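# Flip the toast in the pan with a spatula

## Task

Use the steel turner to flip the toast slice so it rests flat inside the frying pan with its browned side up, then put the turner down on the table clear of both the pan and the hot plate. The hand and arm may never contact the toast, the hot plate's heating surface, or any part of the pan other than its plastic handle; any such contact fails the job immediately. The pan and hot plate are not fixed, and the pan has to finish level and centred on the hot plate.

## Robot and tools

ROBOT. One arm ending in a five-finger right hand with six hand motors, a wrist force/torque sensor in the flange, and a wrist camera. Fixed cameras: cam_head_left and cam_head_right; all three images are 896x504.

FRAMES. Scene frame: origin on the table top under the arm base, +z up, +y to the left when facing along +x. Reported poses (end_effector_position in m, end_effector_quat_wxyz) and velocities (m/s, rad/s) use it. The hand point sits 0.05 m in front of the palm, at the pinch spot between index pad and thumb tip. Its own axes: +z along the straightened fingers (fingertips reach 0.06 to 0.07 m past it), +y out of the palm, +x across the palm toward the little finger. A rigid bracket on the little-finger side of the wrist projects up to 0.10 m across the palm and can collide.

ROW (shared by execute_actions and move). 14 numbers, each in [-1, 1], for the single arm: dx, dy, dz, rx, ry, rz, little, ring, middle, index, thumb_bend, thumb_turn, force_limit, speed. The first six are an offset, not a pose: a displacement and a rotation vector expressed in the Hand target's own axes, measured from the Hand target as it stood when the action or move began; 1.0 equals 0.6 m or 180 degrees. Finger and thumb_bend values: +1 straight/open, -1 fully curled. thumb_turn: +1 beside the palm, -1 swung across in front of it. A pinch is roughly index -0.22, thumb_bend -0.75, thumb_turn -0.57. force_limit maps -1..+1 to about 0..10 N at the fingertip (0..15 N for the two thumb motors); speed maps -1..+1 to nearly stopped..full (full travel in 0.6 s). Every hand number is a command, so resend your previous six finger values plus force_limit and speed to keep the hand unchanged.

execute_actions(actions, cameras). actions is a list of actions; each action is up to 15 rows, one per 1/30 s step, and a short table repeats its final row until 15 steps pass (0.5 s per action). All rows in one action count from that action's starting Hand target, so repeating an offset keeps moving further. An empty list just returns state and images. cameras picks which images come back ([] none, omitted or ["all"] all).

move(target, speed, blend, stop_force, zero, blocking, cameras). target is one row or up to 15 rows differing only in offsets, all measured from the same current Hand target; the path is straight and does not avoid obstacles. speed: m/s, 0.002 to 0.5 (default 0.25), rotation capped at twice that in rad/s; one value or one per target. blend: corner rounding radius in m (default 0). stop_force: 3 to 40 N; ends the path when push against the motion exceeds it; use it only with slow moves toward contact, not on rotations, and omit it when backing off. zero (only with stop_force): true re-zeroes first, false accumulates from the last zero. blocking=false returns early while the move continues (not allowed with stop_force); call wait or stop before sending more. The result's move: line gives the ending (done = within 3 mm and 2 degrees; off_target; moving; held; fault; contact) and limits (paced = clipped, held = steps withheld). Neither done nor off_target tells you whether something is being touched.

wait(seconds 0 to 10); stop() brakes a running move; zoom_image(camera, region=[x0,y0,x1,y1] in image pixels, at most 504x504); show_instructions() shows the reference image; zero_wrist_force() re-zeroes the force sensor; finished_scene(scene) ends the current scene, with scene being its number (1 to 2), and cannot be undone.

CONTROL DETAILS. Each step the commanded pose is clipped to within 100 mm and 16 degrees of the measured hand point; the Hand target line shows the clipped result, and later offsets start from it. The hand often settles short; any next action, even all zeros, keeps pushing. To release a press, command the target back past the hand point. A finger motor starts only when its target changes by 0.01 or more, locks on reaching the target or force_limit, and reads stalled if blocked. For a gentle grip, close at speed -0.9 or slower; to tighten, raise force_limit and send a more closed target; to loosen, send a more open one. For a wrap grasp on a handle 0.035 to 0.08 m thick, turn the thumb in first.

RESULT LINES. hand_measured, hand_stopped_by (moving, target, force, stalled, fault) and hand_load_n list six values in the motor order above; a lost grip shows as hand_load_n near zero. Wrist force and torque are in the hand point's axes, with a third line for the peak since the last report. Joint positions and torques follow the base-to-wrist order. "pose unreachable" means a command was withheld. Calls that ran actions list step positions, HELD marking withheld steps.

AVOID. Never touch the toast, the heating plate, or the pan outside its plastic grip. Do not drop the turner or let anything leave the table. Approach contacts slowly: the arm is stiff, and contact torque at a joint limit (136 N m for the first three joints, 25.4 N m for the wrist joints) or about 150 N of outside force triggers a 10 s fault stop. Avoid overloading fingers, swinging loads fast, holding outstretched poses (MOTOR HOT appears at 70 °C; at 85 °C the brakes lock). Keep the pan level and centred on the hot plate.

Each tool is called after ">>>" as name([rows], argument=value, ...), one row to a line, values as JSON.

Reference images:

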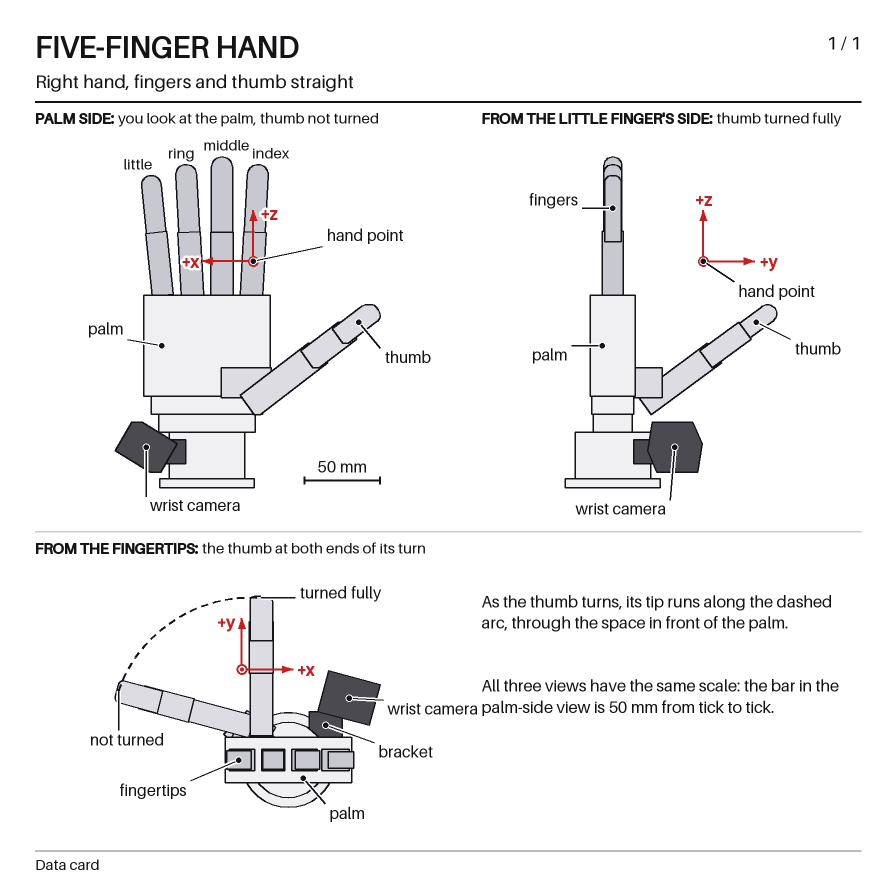

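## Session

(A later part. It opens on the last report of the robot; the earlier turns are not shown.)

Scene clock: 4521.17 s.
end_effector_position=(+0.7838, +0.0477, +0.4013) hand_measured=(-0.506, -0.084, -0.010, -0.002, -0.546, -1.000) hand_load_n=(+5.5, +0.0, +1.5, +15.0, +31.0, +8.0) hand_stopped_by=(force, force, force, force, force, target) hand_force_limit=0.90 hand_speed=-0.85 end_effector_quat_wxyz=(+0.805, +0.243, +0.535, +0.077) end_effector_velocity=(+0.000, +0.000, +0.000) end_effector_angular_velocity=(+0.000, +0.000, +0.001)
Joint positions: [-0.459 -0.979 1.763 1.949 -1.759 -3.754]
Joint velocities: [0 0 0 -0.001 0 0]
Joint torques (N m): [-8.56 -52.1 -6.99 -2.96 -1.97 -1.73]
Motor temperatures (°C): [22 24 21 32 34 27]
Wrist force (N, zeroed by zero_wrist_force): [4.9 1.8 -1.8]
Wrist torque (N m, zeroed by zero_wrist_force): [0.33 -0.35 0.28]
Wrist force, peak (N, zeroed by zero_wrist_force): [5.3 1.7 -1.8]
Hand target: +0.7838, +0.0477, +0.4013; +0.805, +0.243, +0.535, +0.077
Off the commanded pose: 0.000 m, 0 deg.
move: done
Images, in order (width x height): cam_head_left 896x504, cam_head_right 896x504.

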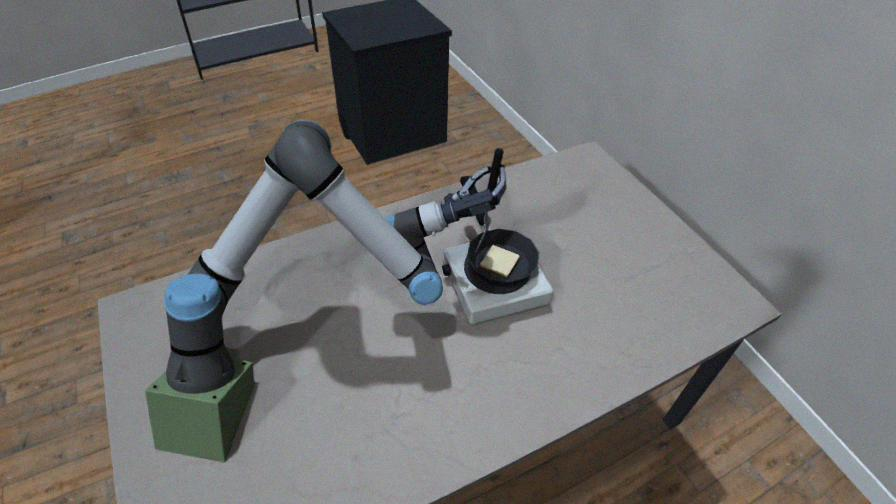

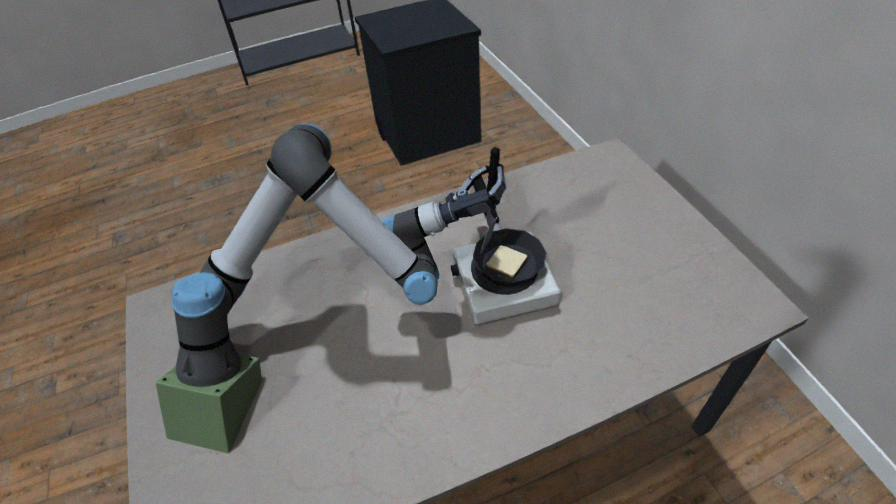

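>>> move(target=[0.07,-0.0404,-0.0262,0,0,0,-0.75,-0.75,-0.75,-0.75,-1,-1,0.9,-0.85], speed=0.02, stop_force=3, cameras=["cam_head_left","cam_head_right"])

>>> zoom_image(camera="cam_head_left", region=[455, 210, 535, 290])

>>> zoom_image(camera="cam_head_right", region=[455, 210, 535, 290])

Scene clock: 4530.80 s.
end_effector_position=(+0.7838, +0.0476, +0.3568) hand_measured=(-0.504, -0.084, -0.010, -0.002, -0.546, -1.000) hand_load_n=(+10.5, +0.0, +1.5, +15.0, +27.5, +8.0) hand_stopped_by=(force, force, force, force, force, target) hand_force_limit=0.90 hand_speed=-0.85 end_effector_quat_wxyz=(+0.805, +0.243, +0.535, +0.077) end_effector_velocity=(+0.000, +0.000, +0.000) end_effector_angular_velocity=(-0.001, +0.000, -0.001)
Joint positions: [-0.417 -0.89 1.737 1.883 -1.797 -3.771]
Joint velocities: [0 0 0 0 -0.001 -0.002]
Joint torques (N m): [-23.53 -53.65 -5.13 -0.85 -0.44 2.31]
Motor temperatures (°C): [22 24 21 32 34 27]
Wrist force (N, zeroed by zero_wrist_force): [5.2 2.0 -0.8]
Wrist torque (N m, zeroed by zero_wrist_force): [0.20 -0.60 0.38]
Wrist force, peak (N, zeroed by zero_wrist_force): [5.3 1.7 -1.9]
Hand target: +0.7838, +0.0476, +0.3568; +0.805, +0.243, +0.535, +0.077
Off the commanded pose: 0.006 m, 0 deg.
move: contact
Images, in order (width x height): cam_head_left 896x504, cam_head_right 896x504.

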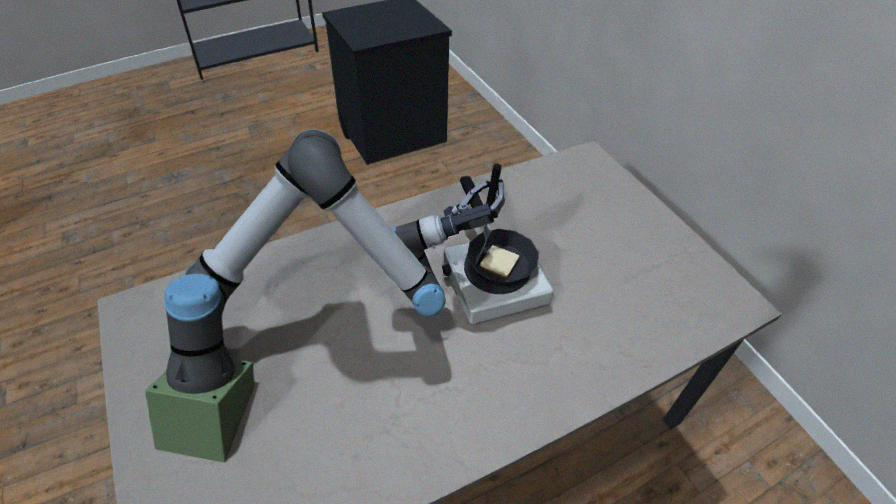

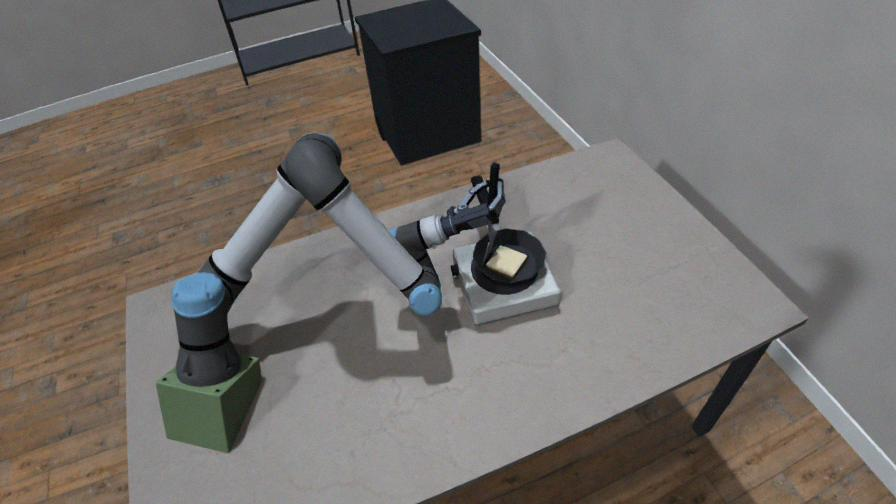

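Scaled by 6.300.

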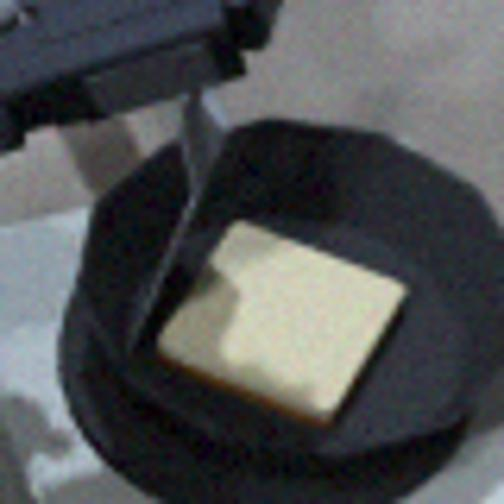

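Scaled by 6.300.

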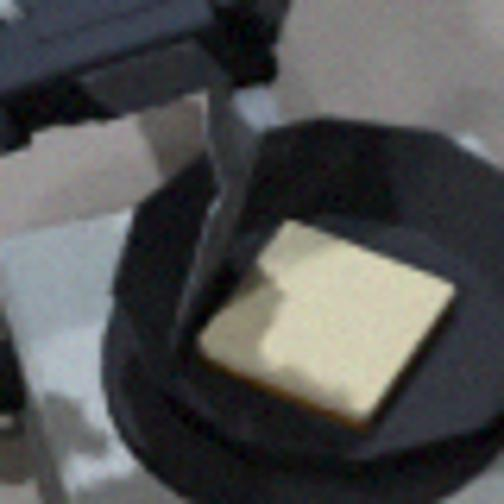

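>>> move([
  [0.011,0.0208,0.0133,0,0,0,-0.75,-0.75,-0.75,-0.75,-1,-1,0.9,-0.85],
  [0.0113,-0.0242,0.0835,0,0,0,-0.75,-0.75,-0.75,-0.75,-1,-1,0.9,-0.85],
], speed=0.03, cameras=["cam_head_left","cam_head_right"])

>>> zoom_image(camera="cam_head_left", region=[455, 210, 555, 300])

>>> zoom_image(camera="cam_head_right", region=[455, 210, 555, 300])

Scene clock: 4538.80 s.
end_effector_position=(+0.8298, +0.0220, +0.3597) hand_measured=(-0.504, -0.084, -0.010, -0.002, -0.546, -1.000) hand_load_n=(+6.0, +0.0, +1.5, +15.0, +30.5, +8.0) hand_stopped_by=(force, force, force, force, force, target) hand_force_limit=0.90 hand_speed=-0.85 end_effector_quat_wxyz=(+0.805, +0.243, +0.535, +0.077) end_effector_velocity=(-0.001, +0.001, -0.002) end_effector_angular_velocity=(+0.002, +0.002, +0.000)
Joint positions: [-0.444 -0.821 1.58 1.973 -1.772 -3.76]
Joint velocities: [0.002 -0.001 0.005 -0.002 -0.001 0.001]
Joint torques (N m): [-11.79 -60.26 -6.12 -2.43 -2.01 0.82]
Motor temperatures (°C): [22 24 21 32 34 27]
Wrist force (N, zeroed by zero_wrist_force): [4.7 2.0 -2.2]
Wrist torque (N m, zeroed by zero_wrist_force): [0.40 -0.31 0.32]
Wrist force, peak (N, zeroed by zero_wrist_force): [5.2 2.0 -1.9]
Hand target: +0.8297, +0.0222, +0.3598; +0.805, +0.243, +0.535, +0.077
Off the commanded pose: 0.000 m, 0 deg.
move: done
Images, in order (width x height): cam_head_left 896x504, cam_head_right 896x504.

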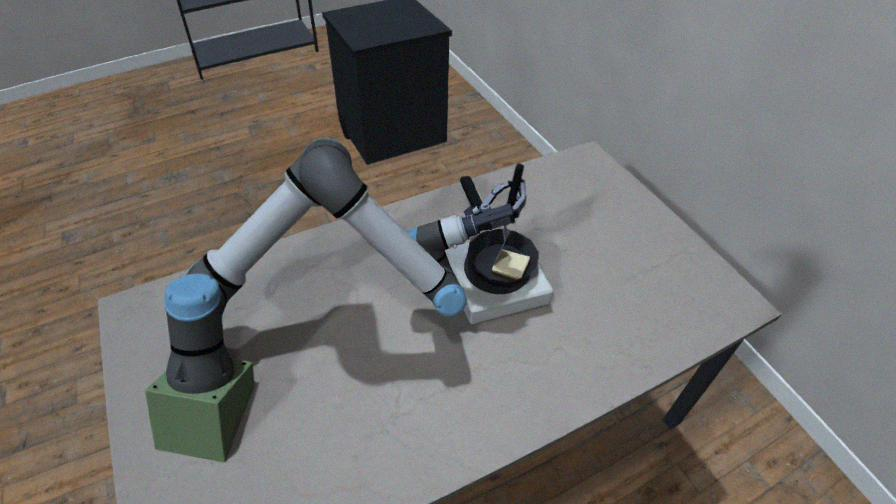

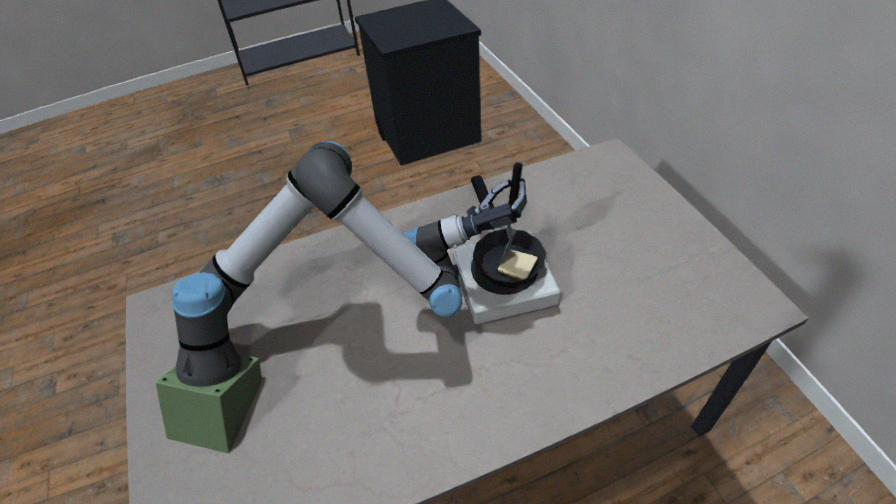

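Scaled by 5.040.

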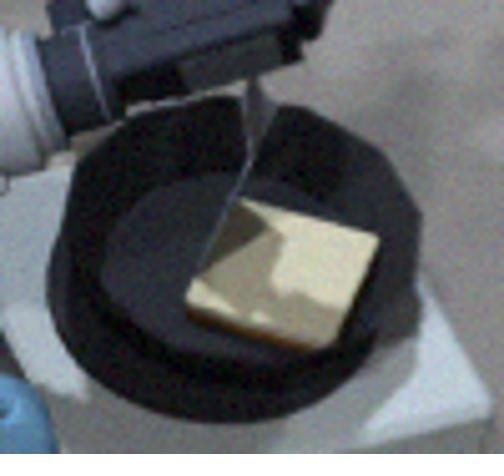

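Scaled by 5.040.

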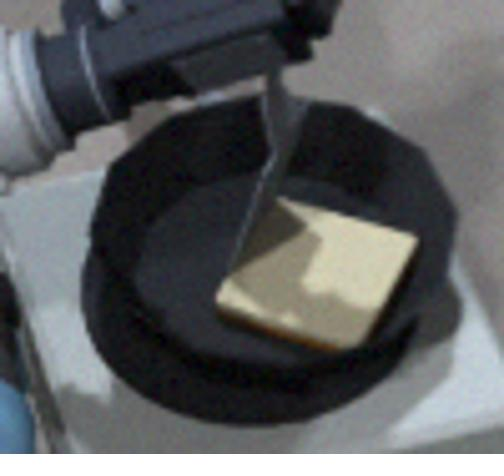

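>>> move(target=[0.0002,-0.027,0.0421,0,0,0,-0.75,-0.75,-0.75,-0.75,-1,-1,0.9,-0.85], speed=0.03, cameras=["cam_head_left","cam_head_right"])

>>> zoom_image(camera="cam_head_left", region=[455, 210, 555, 300])

>>> zoom_image(camera="cam_head_right", region=[455, 210, 555, 300])

Scene clock: 4543.37 s.
end_effector_position=(+0.8504, +0.0001, +0.3597) hand_measured=(-0.504, -0.084, -0.010, -0.002, -0.546, -1.000) hand_load_n=(+6.0, +0.0, +1.5, +15.0, +30.0, +8.0) hand_stopped_by=(force, force, force, force, force, target) hand_force_limit=0.90 hand_speed=-0.85 end_effector_quat_wxyz=(+0.805, +0.243, +0.535, +0.077) end_effector_velocity=(-0.001, +0.001, -0.001) end_effector_angular_velocity=(-0.001, +0.002, +0.000)
Joint positions: [-0.469 -0.777 1.501 2.01 -1.749 -3.75]
Joint velocities: [0.002 -0.002 0.006 -0.003 -0.001 -0.002]
Joint torques (N m): [-13.39 -60.12 -5.54 -2.48 -1.81 1.08]
Motor temperatures (°C): [22 24 21 32 34 27]
Wrist force (N, zeroed by zero_wrist_force): [5.2 1.7 -2.0]
Wrist torque (N m, zeroed by zero_wrist_force): [0.33 -0.37 0.29]
Wrist force, peak (N, zeroed by zero_wrist_force): [5.3 1.7 -2.3]
Hand target: +0.8503, +0.0003, +0.3598; +0.805, +0.243, +0.535, +0.077
Off the commanded pose: 0.000 m, 0 deg.
move: done
Images, in order (width x height): cam_head_left 896x504, cam_head_right 896x504.

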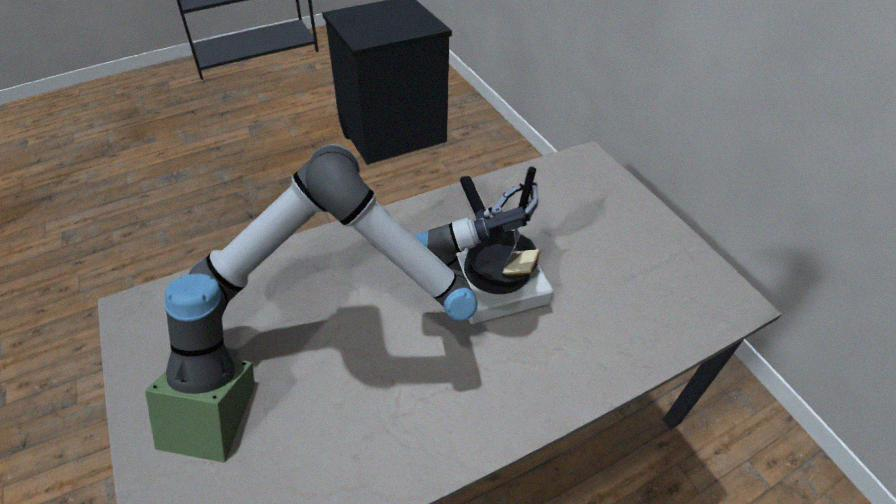

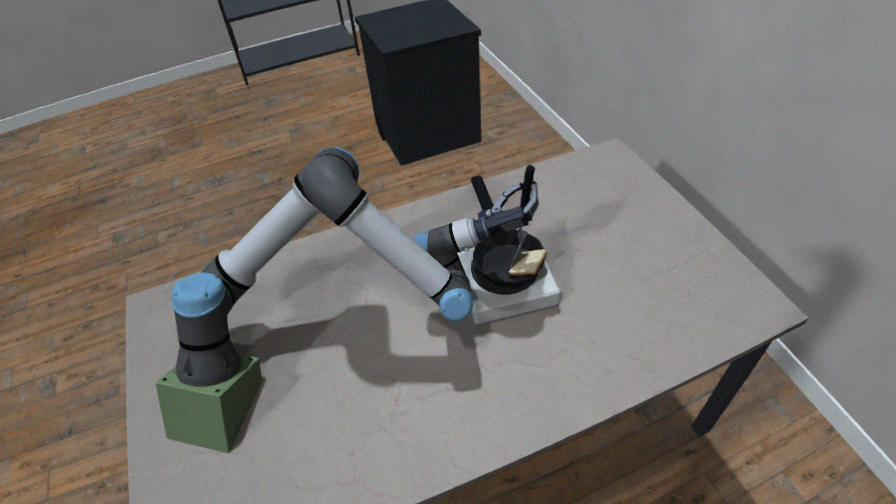

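Scaled by 5.040.

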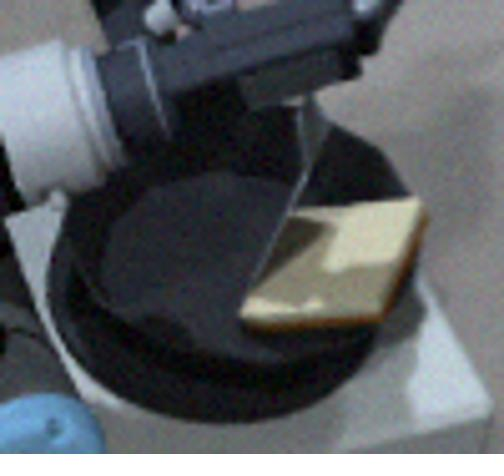

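Scaled by 5.040.

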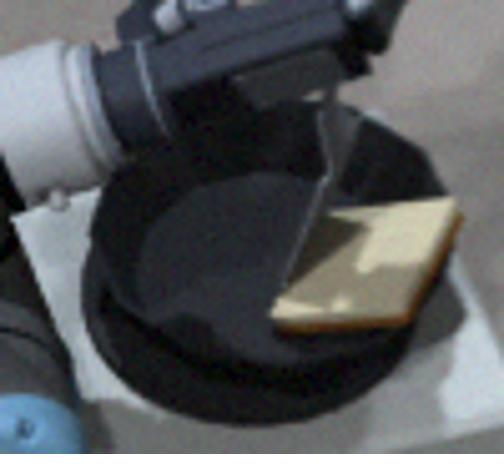

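>>> move([
  [0,0.018,-0.028,0,0,0,-0.75,-0.75,-0.75,-0.75,-1,-1,0.9,-0.85],
  [-0.1787,0.121,0.0387,0,0,0,-0.75,-0.75,-0.75,-0.75,-1,-1,0.9,-0.85],
], speed=0.06, cameras=["cam_head_left","cam_head_right"])

>>> zoom_image(camera="cam_head_left", region=[455, 210, 555, 300])

>>> zoom_image(camera="cam_head_right", region=[455, 210, 555, 300])

Scene clock: 4558.73 s.
end_effector_position=(+0.8364, +0.0151, +0.4900) hand_measured=(-0.504, -0.084, -0.010, -0.002, -0.546, -1.000) hand_load_n=(+6.0, +0.0, +1.5, +14.5, +30.5, +8.0) hand_stopped_by=(force, force, force, force, force, target) hand_force_limit=0.90 hand_speed=-0.85 end_effector_quat_wxyz=(+0.805, +0.243, +0.535, +0.077) end_effector_velocity=(+0.000, +0.000, -0.001) end_effector_angular_velocity=(-0.001, -0.003, +0.000)
Joint positions: [-0.565 -1.028 1.59 2.177 -1.66 -3.712]
Joint velocities: [0.001 0.003 0 -0.005 -0.003 -0.001]
Joint torques (N m): [-11.52 -30.22 -19.23 -3.04 -2.41 -1.09]
Motor temperatures (°C): [22 24 21 32 34 27]
Wrist force (N, zeroed by zero_wrist_force): [4.5 2.0 -2.4]
Wrist torque (N m, zeroed by zero_wrist_force): [0.46 -0.30 0.22]
Wrist force, peak (N, zeroed by zero_wrist_force): [5.7 1.5 -2.6]
Hand target: +0.8364, +0.0151, +0.4899; +0.805, +0.243, +0.535, +0.077
Off the commanded pose: 0.000 m, 0 deg.
move: done
Images, in order (width x height): cam_head_left 896x504, cam_head_right 896x504.

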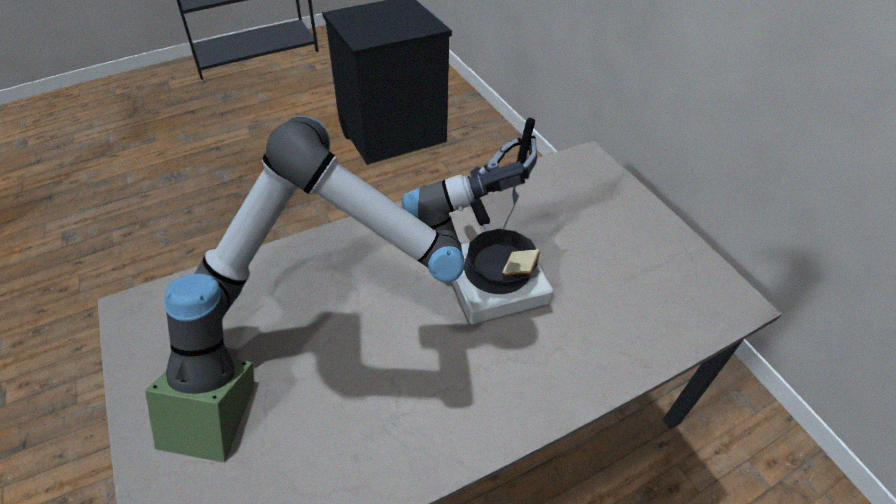

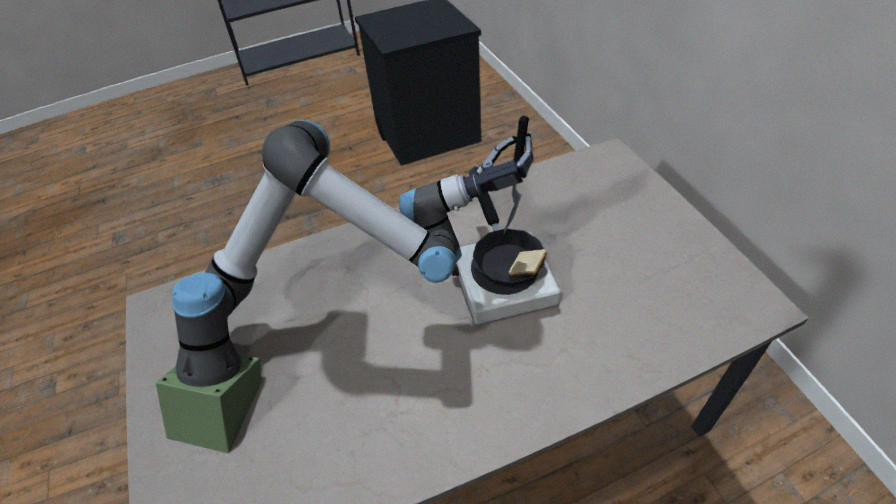

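Scaled by 5.040.

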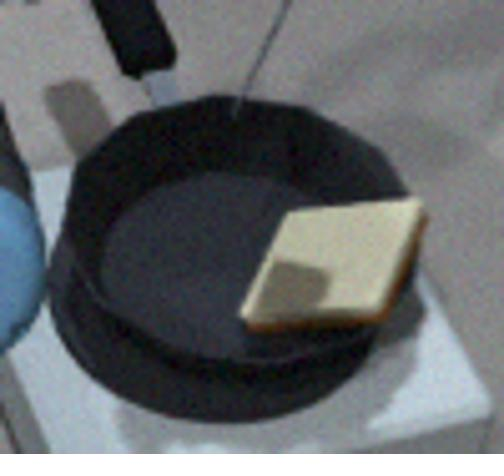

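Scaled by 5.040.

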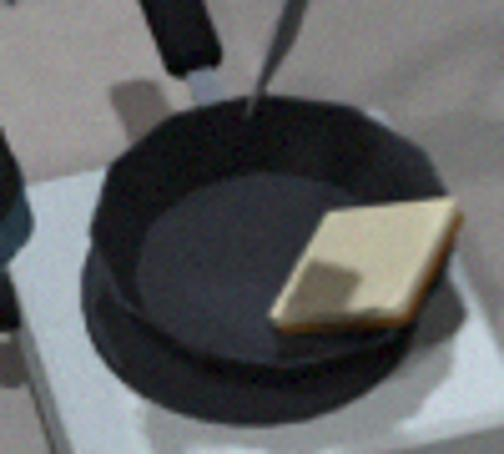

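>>> move(target=[0.1392,-0.4435,0.4325,0.1575,0.1925,0.1239,-0.75,-0.75,-0.75,-0.75,-1,-1,0.9,-0.85], speed=0.15, cameras=["cam_head_left","cam_head_right"])

>>> zoom_image(camera="cam_head_left", region=[455, 210, 575, 310])

>>> zoom_image(camera="cam_head_right", region=[455, 210, 575, 310])

Scene clock: 4568.60 s.
end_effector_position=(+1.0682, -0.2642, +0.3750) hand_measured=(-0.504, -0.084, -0.010, -0.002, -0.546, -1.000) hand_load_n=(+6.5, +0.0, +1.5, +14.5, +30.5, +7.5) hand_stopped_by=(force, force, force, force, force, target) hand_force_limit=0.90 hand_speed=-0.85 end_effector_quat_wxyz=(+0.500, +0.491, +0.694, +0.164) end_effector_velocity=(+0.001, +0.001, +0.002) end_effector_angular_velocity=(-0.002, -0.001, +0.001)
Joint positions: [-0.775 -0.519 0.629 3.341 -1.083 -3.44]
Joint velocities: [0 0 -0.004 0.002 0 -0.001]
Joint torques (N m): [-21.07 -59.61 -27.99 -0.28 0.48 -1.91]
Motor temperatures (°C): [22 24 21 32 34 27]
Wrist force (N, zeroed by zero_wrist_force): [3.7 0.9 0.3]
Wrist torque (N m, zeroed by zero_wrist_force): [0.12 -0.51 0.14]
Wrist force, peak (N, zeroed by zero_wrist_force): [4.4 2.9 -3.1]
Hand target: +1.0683, -0.2642, +0.3750; +0.500, +0.491, +0.694, +0.165
Off the commanded pose: 0.000 m, 0 deg.
move: done
Images, in order (width x height): cam_head_left 896x504, cam_head_right 896x504.

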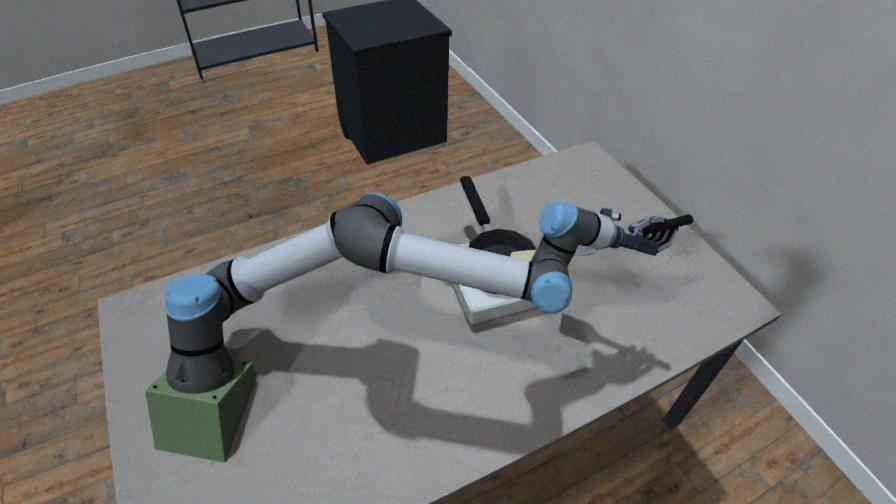

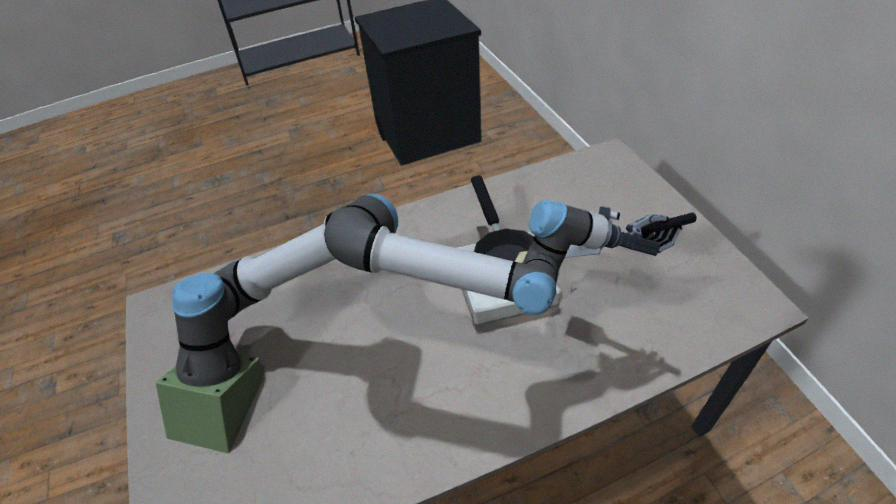

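Scaled by 4.200.

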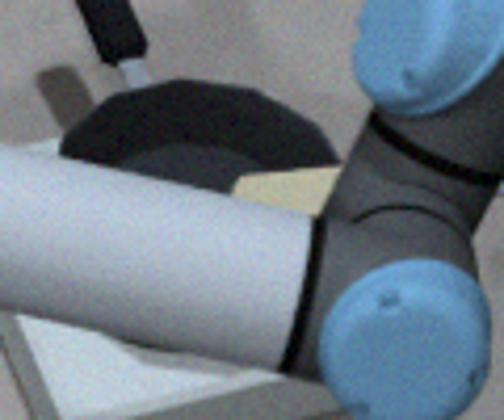

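Scaled by 4.200.

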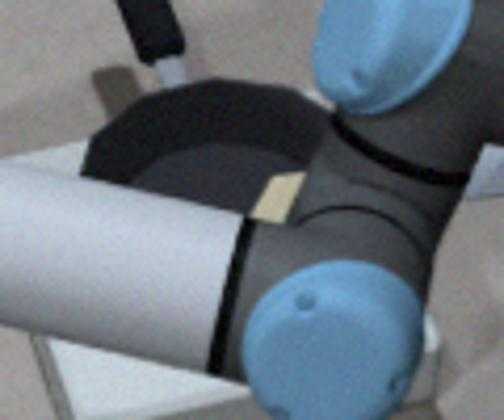

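>>> zoom_image(camera="cam_head_right", region=[540, 215, 640, 285])

>>> zoom_image(camera="cam_head_left", region=[540, 215, 640, 285])

>>> wait(seconds=0, cameras=["cam_wrist"])

Scaled by 5.040.

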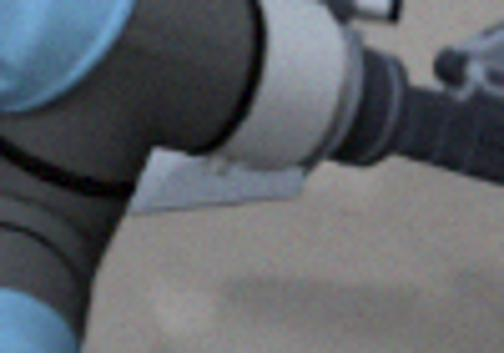

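Scaled by 5.040.

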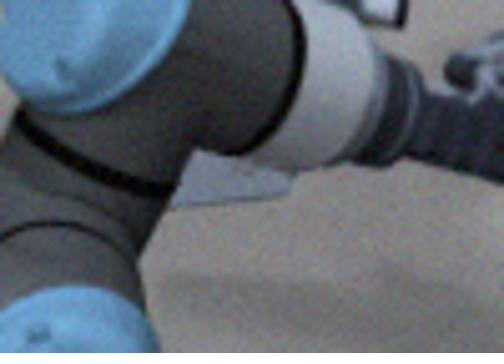

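Scene clock: 4570.97 s.
end_effector_position=(+1.0683, -0.2642, +0.3751) hand_measured=(-0.504, -0.084, -0.010, -0.002, -0.546, -1.000) hand_load_n=(+6.5, +0.0, +1.5, +14.5, +30.5, +7.5) hand_stopped_by=(force, force, force, force, force, target) hand_force_limit=0.90 hand_speed=-0.85 end_effector_quat_wxyz=(+0.500, +0.491, +0.694, +0.165) end_effector_velocity=(+0.000, +0.000, +0.000) end_effector_angular_velocity=(+0.001, +0.001, +0.000)
Joint positions: [-0.775 -0.519 0.629 3.341 -1.083 -3.44]
Joint velocities: [0 -0.001 0.001 0.001 0 0.001]
Joint torques (N m): [-21.59 -54.47 -25.87 -0.27 1.17 -2]
Motor temperatures (°C): [22 24 21 32 34 27]
Wrist force (N, zeroed by zero_wrist_force): [3.4 1.0 0.3]
Wrist torque (N m, zeroed by zero_wrist_force): [0.15 -0.45 0.12]
Wrist force, peak (N, zeroed by zero_wrist_force): [3.8 0.9 0.3]
Hand target: +1.0683, -0.2642, +0.3750; +0.500, +0.491, +0.694, +0.165
Off the commanded pose: 0.000 m, 0 deg.
camera_calibration:
cam_wrist: T_world_to_cam=[[0.481294, 0.691925, 0.538141, -0.539321], [-0.347266, -0.41318, 0.841836, -0.0535232], [0.804837, -0.592049, 0.0414215, -0.918173], [0, 0, 0, 1]] pos_world=[0.979965, -0.192549, 0.37332]
Images, in order (width x height): cam_wrist 896x504.

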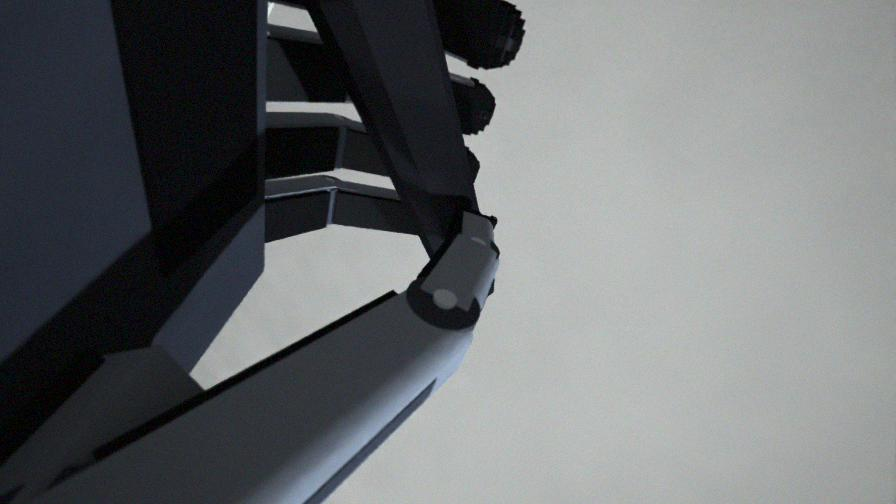

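>>> move(target=[0.1113,-0.0945,0.0063,0,0,0,-0.75,-0.75,-0.75,-0.75,-1,-1,0.9,-0.85], speed=0.06, stop_force=4, cameras=["cam_head_left","cam_head_right"])

>>> zoom_image(camera="cam_head_left", region=[455, 210, 600, 310])

>>> zoom_image(camera="cam_head_right", region=[455, 210, 600, 310])

Scene clock: 4583.77 s.
end_effector_position=(+1.0412, -0.2349, +0.2970) hand_measured=(-0.504, -0.084, -0.010, -0.002, -0.546, -1.000) hand_load_n=(+6.5, +0.0, +1.0, +14.5, +30.5, +7.5) hand_stopped_by=(force, force, force, force, force, target) hand_force_limit=0.90 hand_speed=-0.85 end_effector_quat_wxyz=(+0.500, +0.491, +0.694, +0.165) end_effector_velocity=(+0.000, +0.001, -0.001) end_effector_angular_velocity=(+0.002, +0.001, +0.000)
Joint positions: [-0.717 -0.572 0.902 3.112 -1.138 -3.42]
Joint velocities: [0.001 -0.001 0.001 0.001 0.001 0.002]
Joint torques (N m): [-34.24 -45.2 -14.08 -2.86 1.03 -1.72]
Motor temperatures (°C): [22 24 21 32 34 27]
Wrist force (N, zeroed by zero_wrist_force): [3.5 1.1 0.6]
Wrist torque (N m, zeroed by zero_wrist_force): [0.12 -0.47 0.14]
Wrist force, peak (N, zeroed by zero_wrist_force): [4.2 1.0 0.8]
Hand target: +1.0412, -0.2349, +0.2970; +0.500, +0.491, +0.694, +0.165
Off the commanded pose: 0.000 m, 0 deg.
move: done
Images, in order (width x height): cam_head_left 896x504, cam_head_right 896x504.

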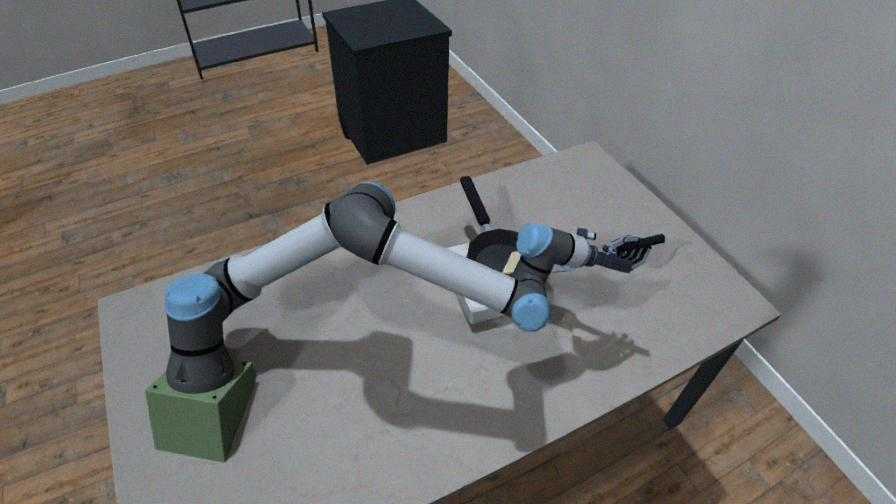

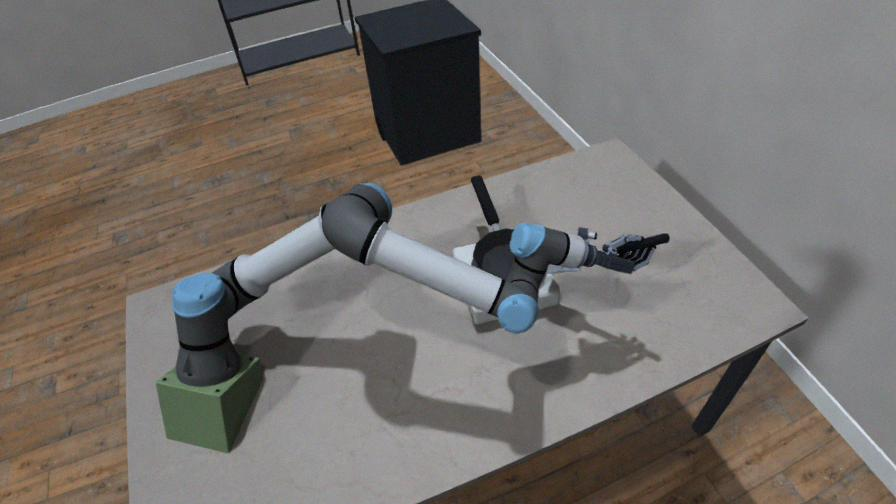

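Scaled by 3.476.

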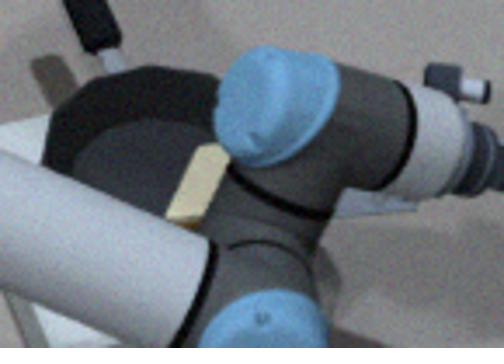

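Scaled by 3.476.

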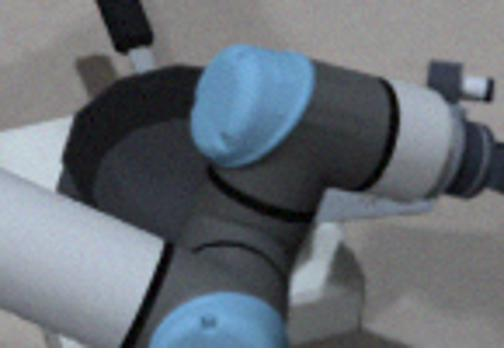

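>>> move(target=[0.0406,-0.0187,-0.0225,0,0,0,-0.75,-0.75,-0.75,-0.75,-1,-1,0.9,-0.85], speed=0.015, stop_force=3, cameras=["cam_head_left","cam_head_right"])

>>> zoom_image(camera="cam_head_left", region=[455, 210, 600, 310])

>>> zoom_image(camera="cam_head_right", region=[455, 210, 600, 310])

Scene clock: 4590.27 s.
end_effector_position=(+1.0234, -0.2160, +0.2819) hand_measured=(-0.506, -0.084, -0.010, -0.002, -0.546, -1.000) hand_load_n=(+5.5, +0.0, +1.5, +16.5, +29.0, +9.0) hand_stopped_by=(force, force, force, force, force, target) hand_force_limit=0.90 hand_speed=-0.85 end_effector_quat_wxyz=(+0.500, +0.491, +0.694, +0.165) end_effector_velocity=(+0.000, +0.000, +0.000) end_effector_angular_velocity=(+0.000, +0.000, +0.001)
Joint positions: [-0.7 -0.621 1.027 3.034 -1.155 -3.415]
Joint velocities: [0 0 0 0 0.001 0]
Joint torques (N m): [-33.78 -41.16 -24.27 0.14 0.82 -0.78]
Motor temperatures (°C): [22 24 21 32 34 27]
Wrist force (N, zeroed by zero_wrist_force): [3.7 1.8 -0.4]
Wrist torque (N m, zeroed by zero_wrist_force): [0.31 -0.21 0.33]
Wrist force, peak (N, zeroed by zero_wrist_force): [4.1 1.8 -0.4]
Hand target: +1.0234, -0.2160, +0.2819; +0.500, +0.491, +0.694, +0.165
Off the commanded pose: 0.000 m, 0 deg.
move: done
Images, in order (width x height): cam_head_left 896x504, cam_head_right 896x504.

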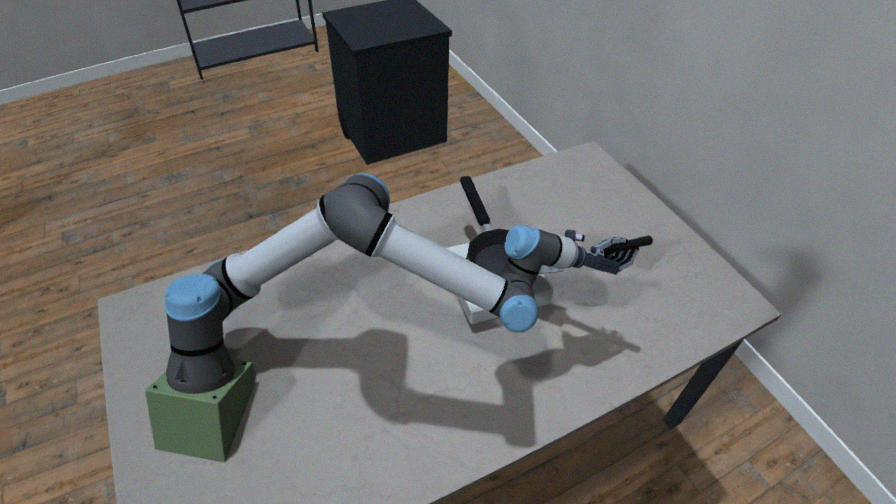

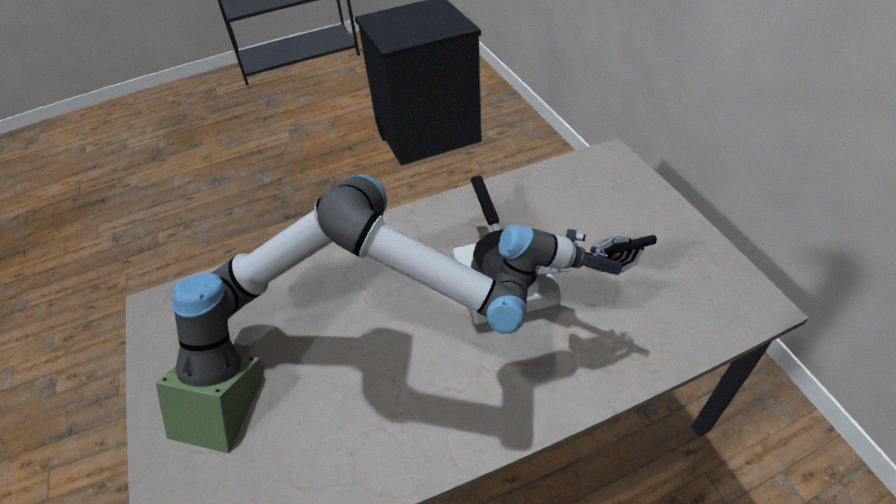

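Scaled by 3.476.

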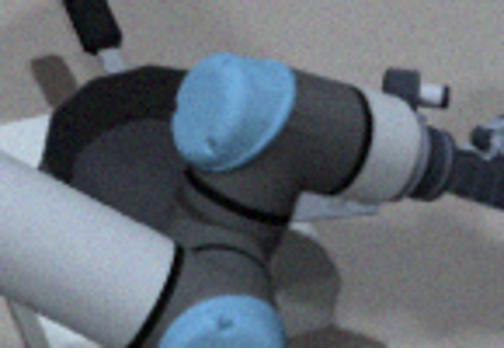

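Scaled by 3.476.

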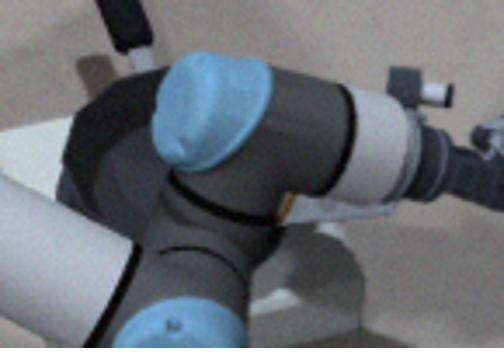

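>>> move([
  [-0.0005,0.002,-0.0026,0,0,0,-0.75,-0.75,-0.75,-0.75,-1,-1,0.9,-0.85],
  [0.0603,-0.0261,-0.0363,0,0,0,-0.75,-0.75,-0.75,-0.75,-1,-1,0.9,-0.85],
], speed=0.02, stop_force=3, cameras=["cam_head_left","cam_head_right"])

>>> zoom_image(camera="cam_head_left", region=[455, 210, 600, 310])

>>> zoom_image(camera="cam_head_right", region=[455, 210, 600, 310])

Scene clock: 4599.60 s.
end_effector_position=(+0.9961, -0.1869, +0.2611) hand_measured=(-0.506, -0.084, -0.010, -0.002, -0.546, -1.000) hand_load_n=(+5.0, +0.0, +1.5, +16.0, +30.5, +8.5) hand_stopped_by=(force, force, force, force, force, target) hand_force_limit=0.90 hand_speed=-0.85 end_effector_quat_wxyz=(+0.500, +0.491, +0.694, +0.165) end_effector_velocity=(+0.000, +0.000, +0.000) end_effector_angular_velocity=(-0.001, +0.000, +0.000)
Joint positions: [-0.673 -0.684 1.191 2.929 -1.181 -3.406]
Joint velocities: [0 0 0 0 0 -0.001]
Joint torques (N m): [-32.61 -38.16 -24.05 0.27 0.87 -1.48]
Motor temperatures (°C): [22 24 21 32 34 27]
Wrist force (N, zeroed by zero_wrist_force): [4.0 2.2 -0.8]
Wrist torque (N m, zeroed by zero_wrist_force): [0.35 -0.22 0.41]
Wrist force, peak (N, zeroed by zero_wrist_force): [4.3 2.4 -0.6]
Hand target: +0.9961, -0.1869, +0.2611; +0.500, +0.491, +0.694, +0.165
Off the commanded pose: 0.000 m, 0 deg.
move: done
Images, in order (width x height): cam_head_left 896x504, cam_head_right 896x504.

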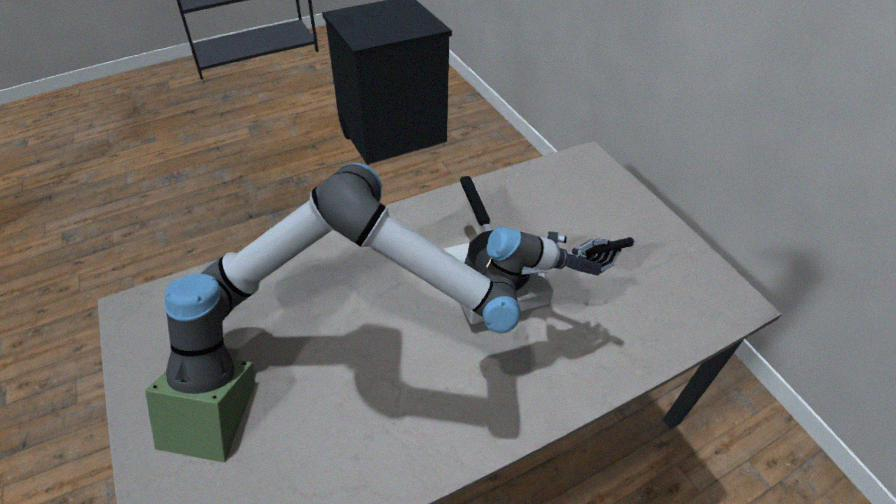

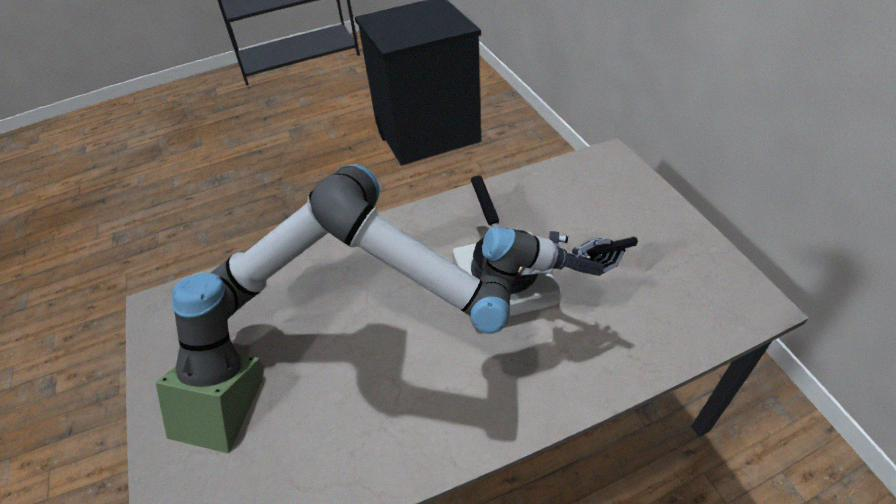

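Scaled by 3.476.

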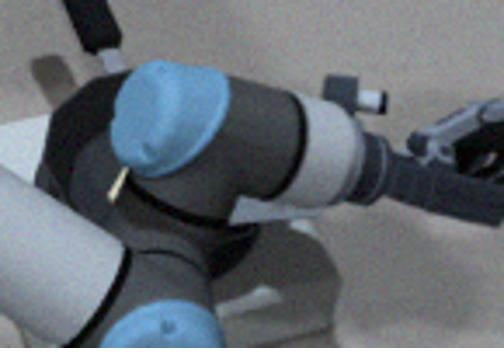

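Scaled by 3.476.

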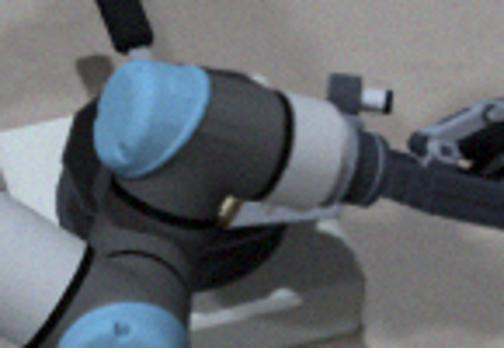

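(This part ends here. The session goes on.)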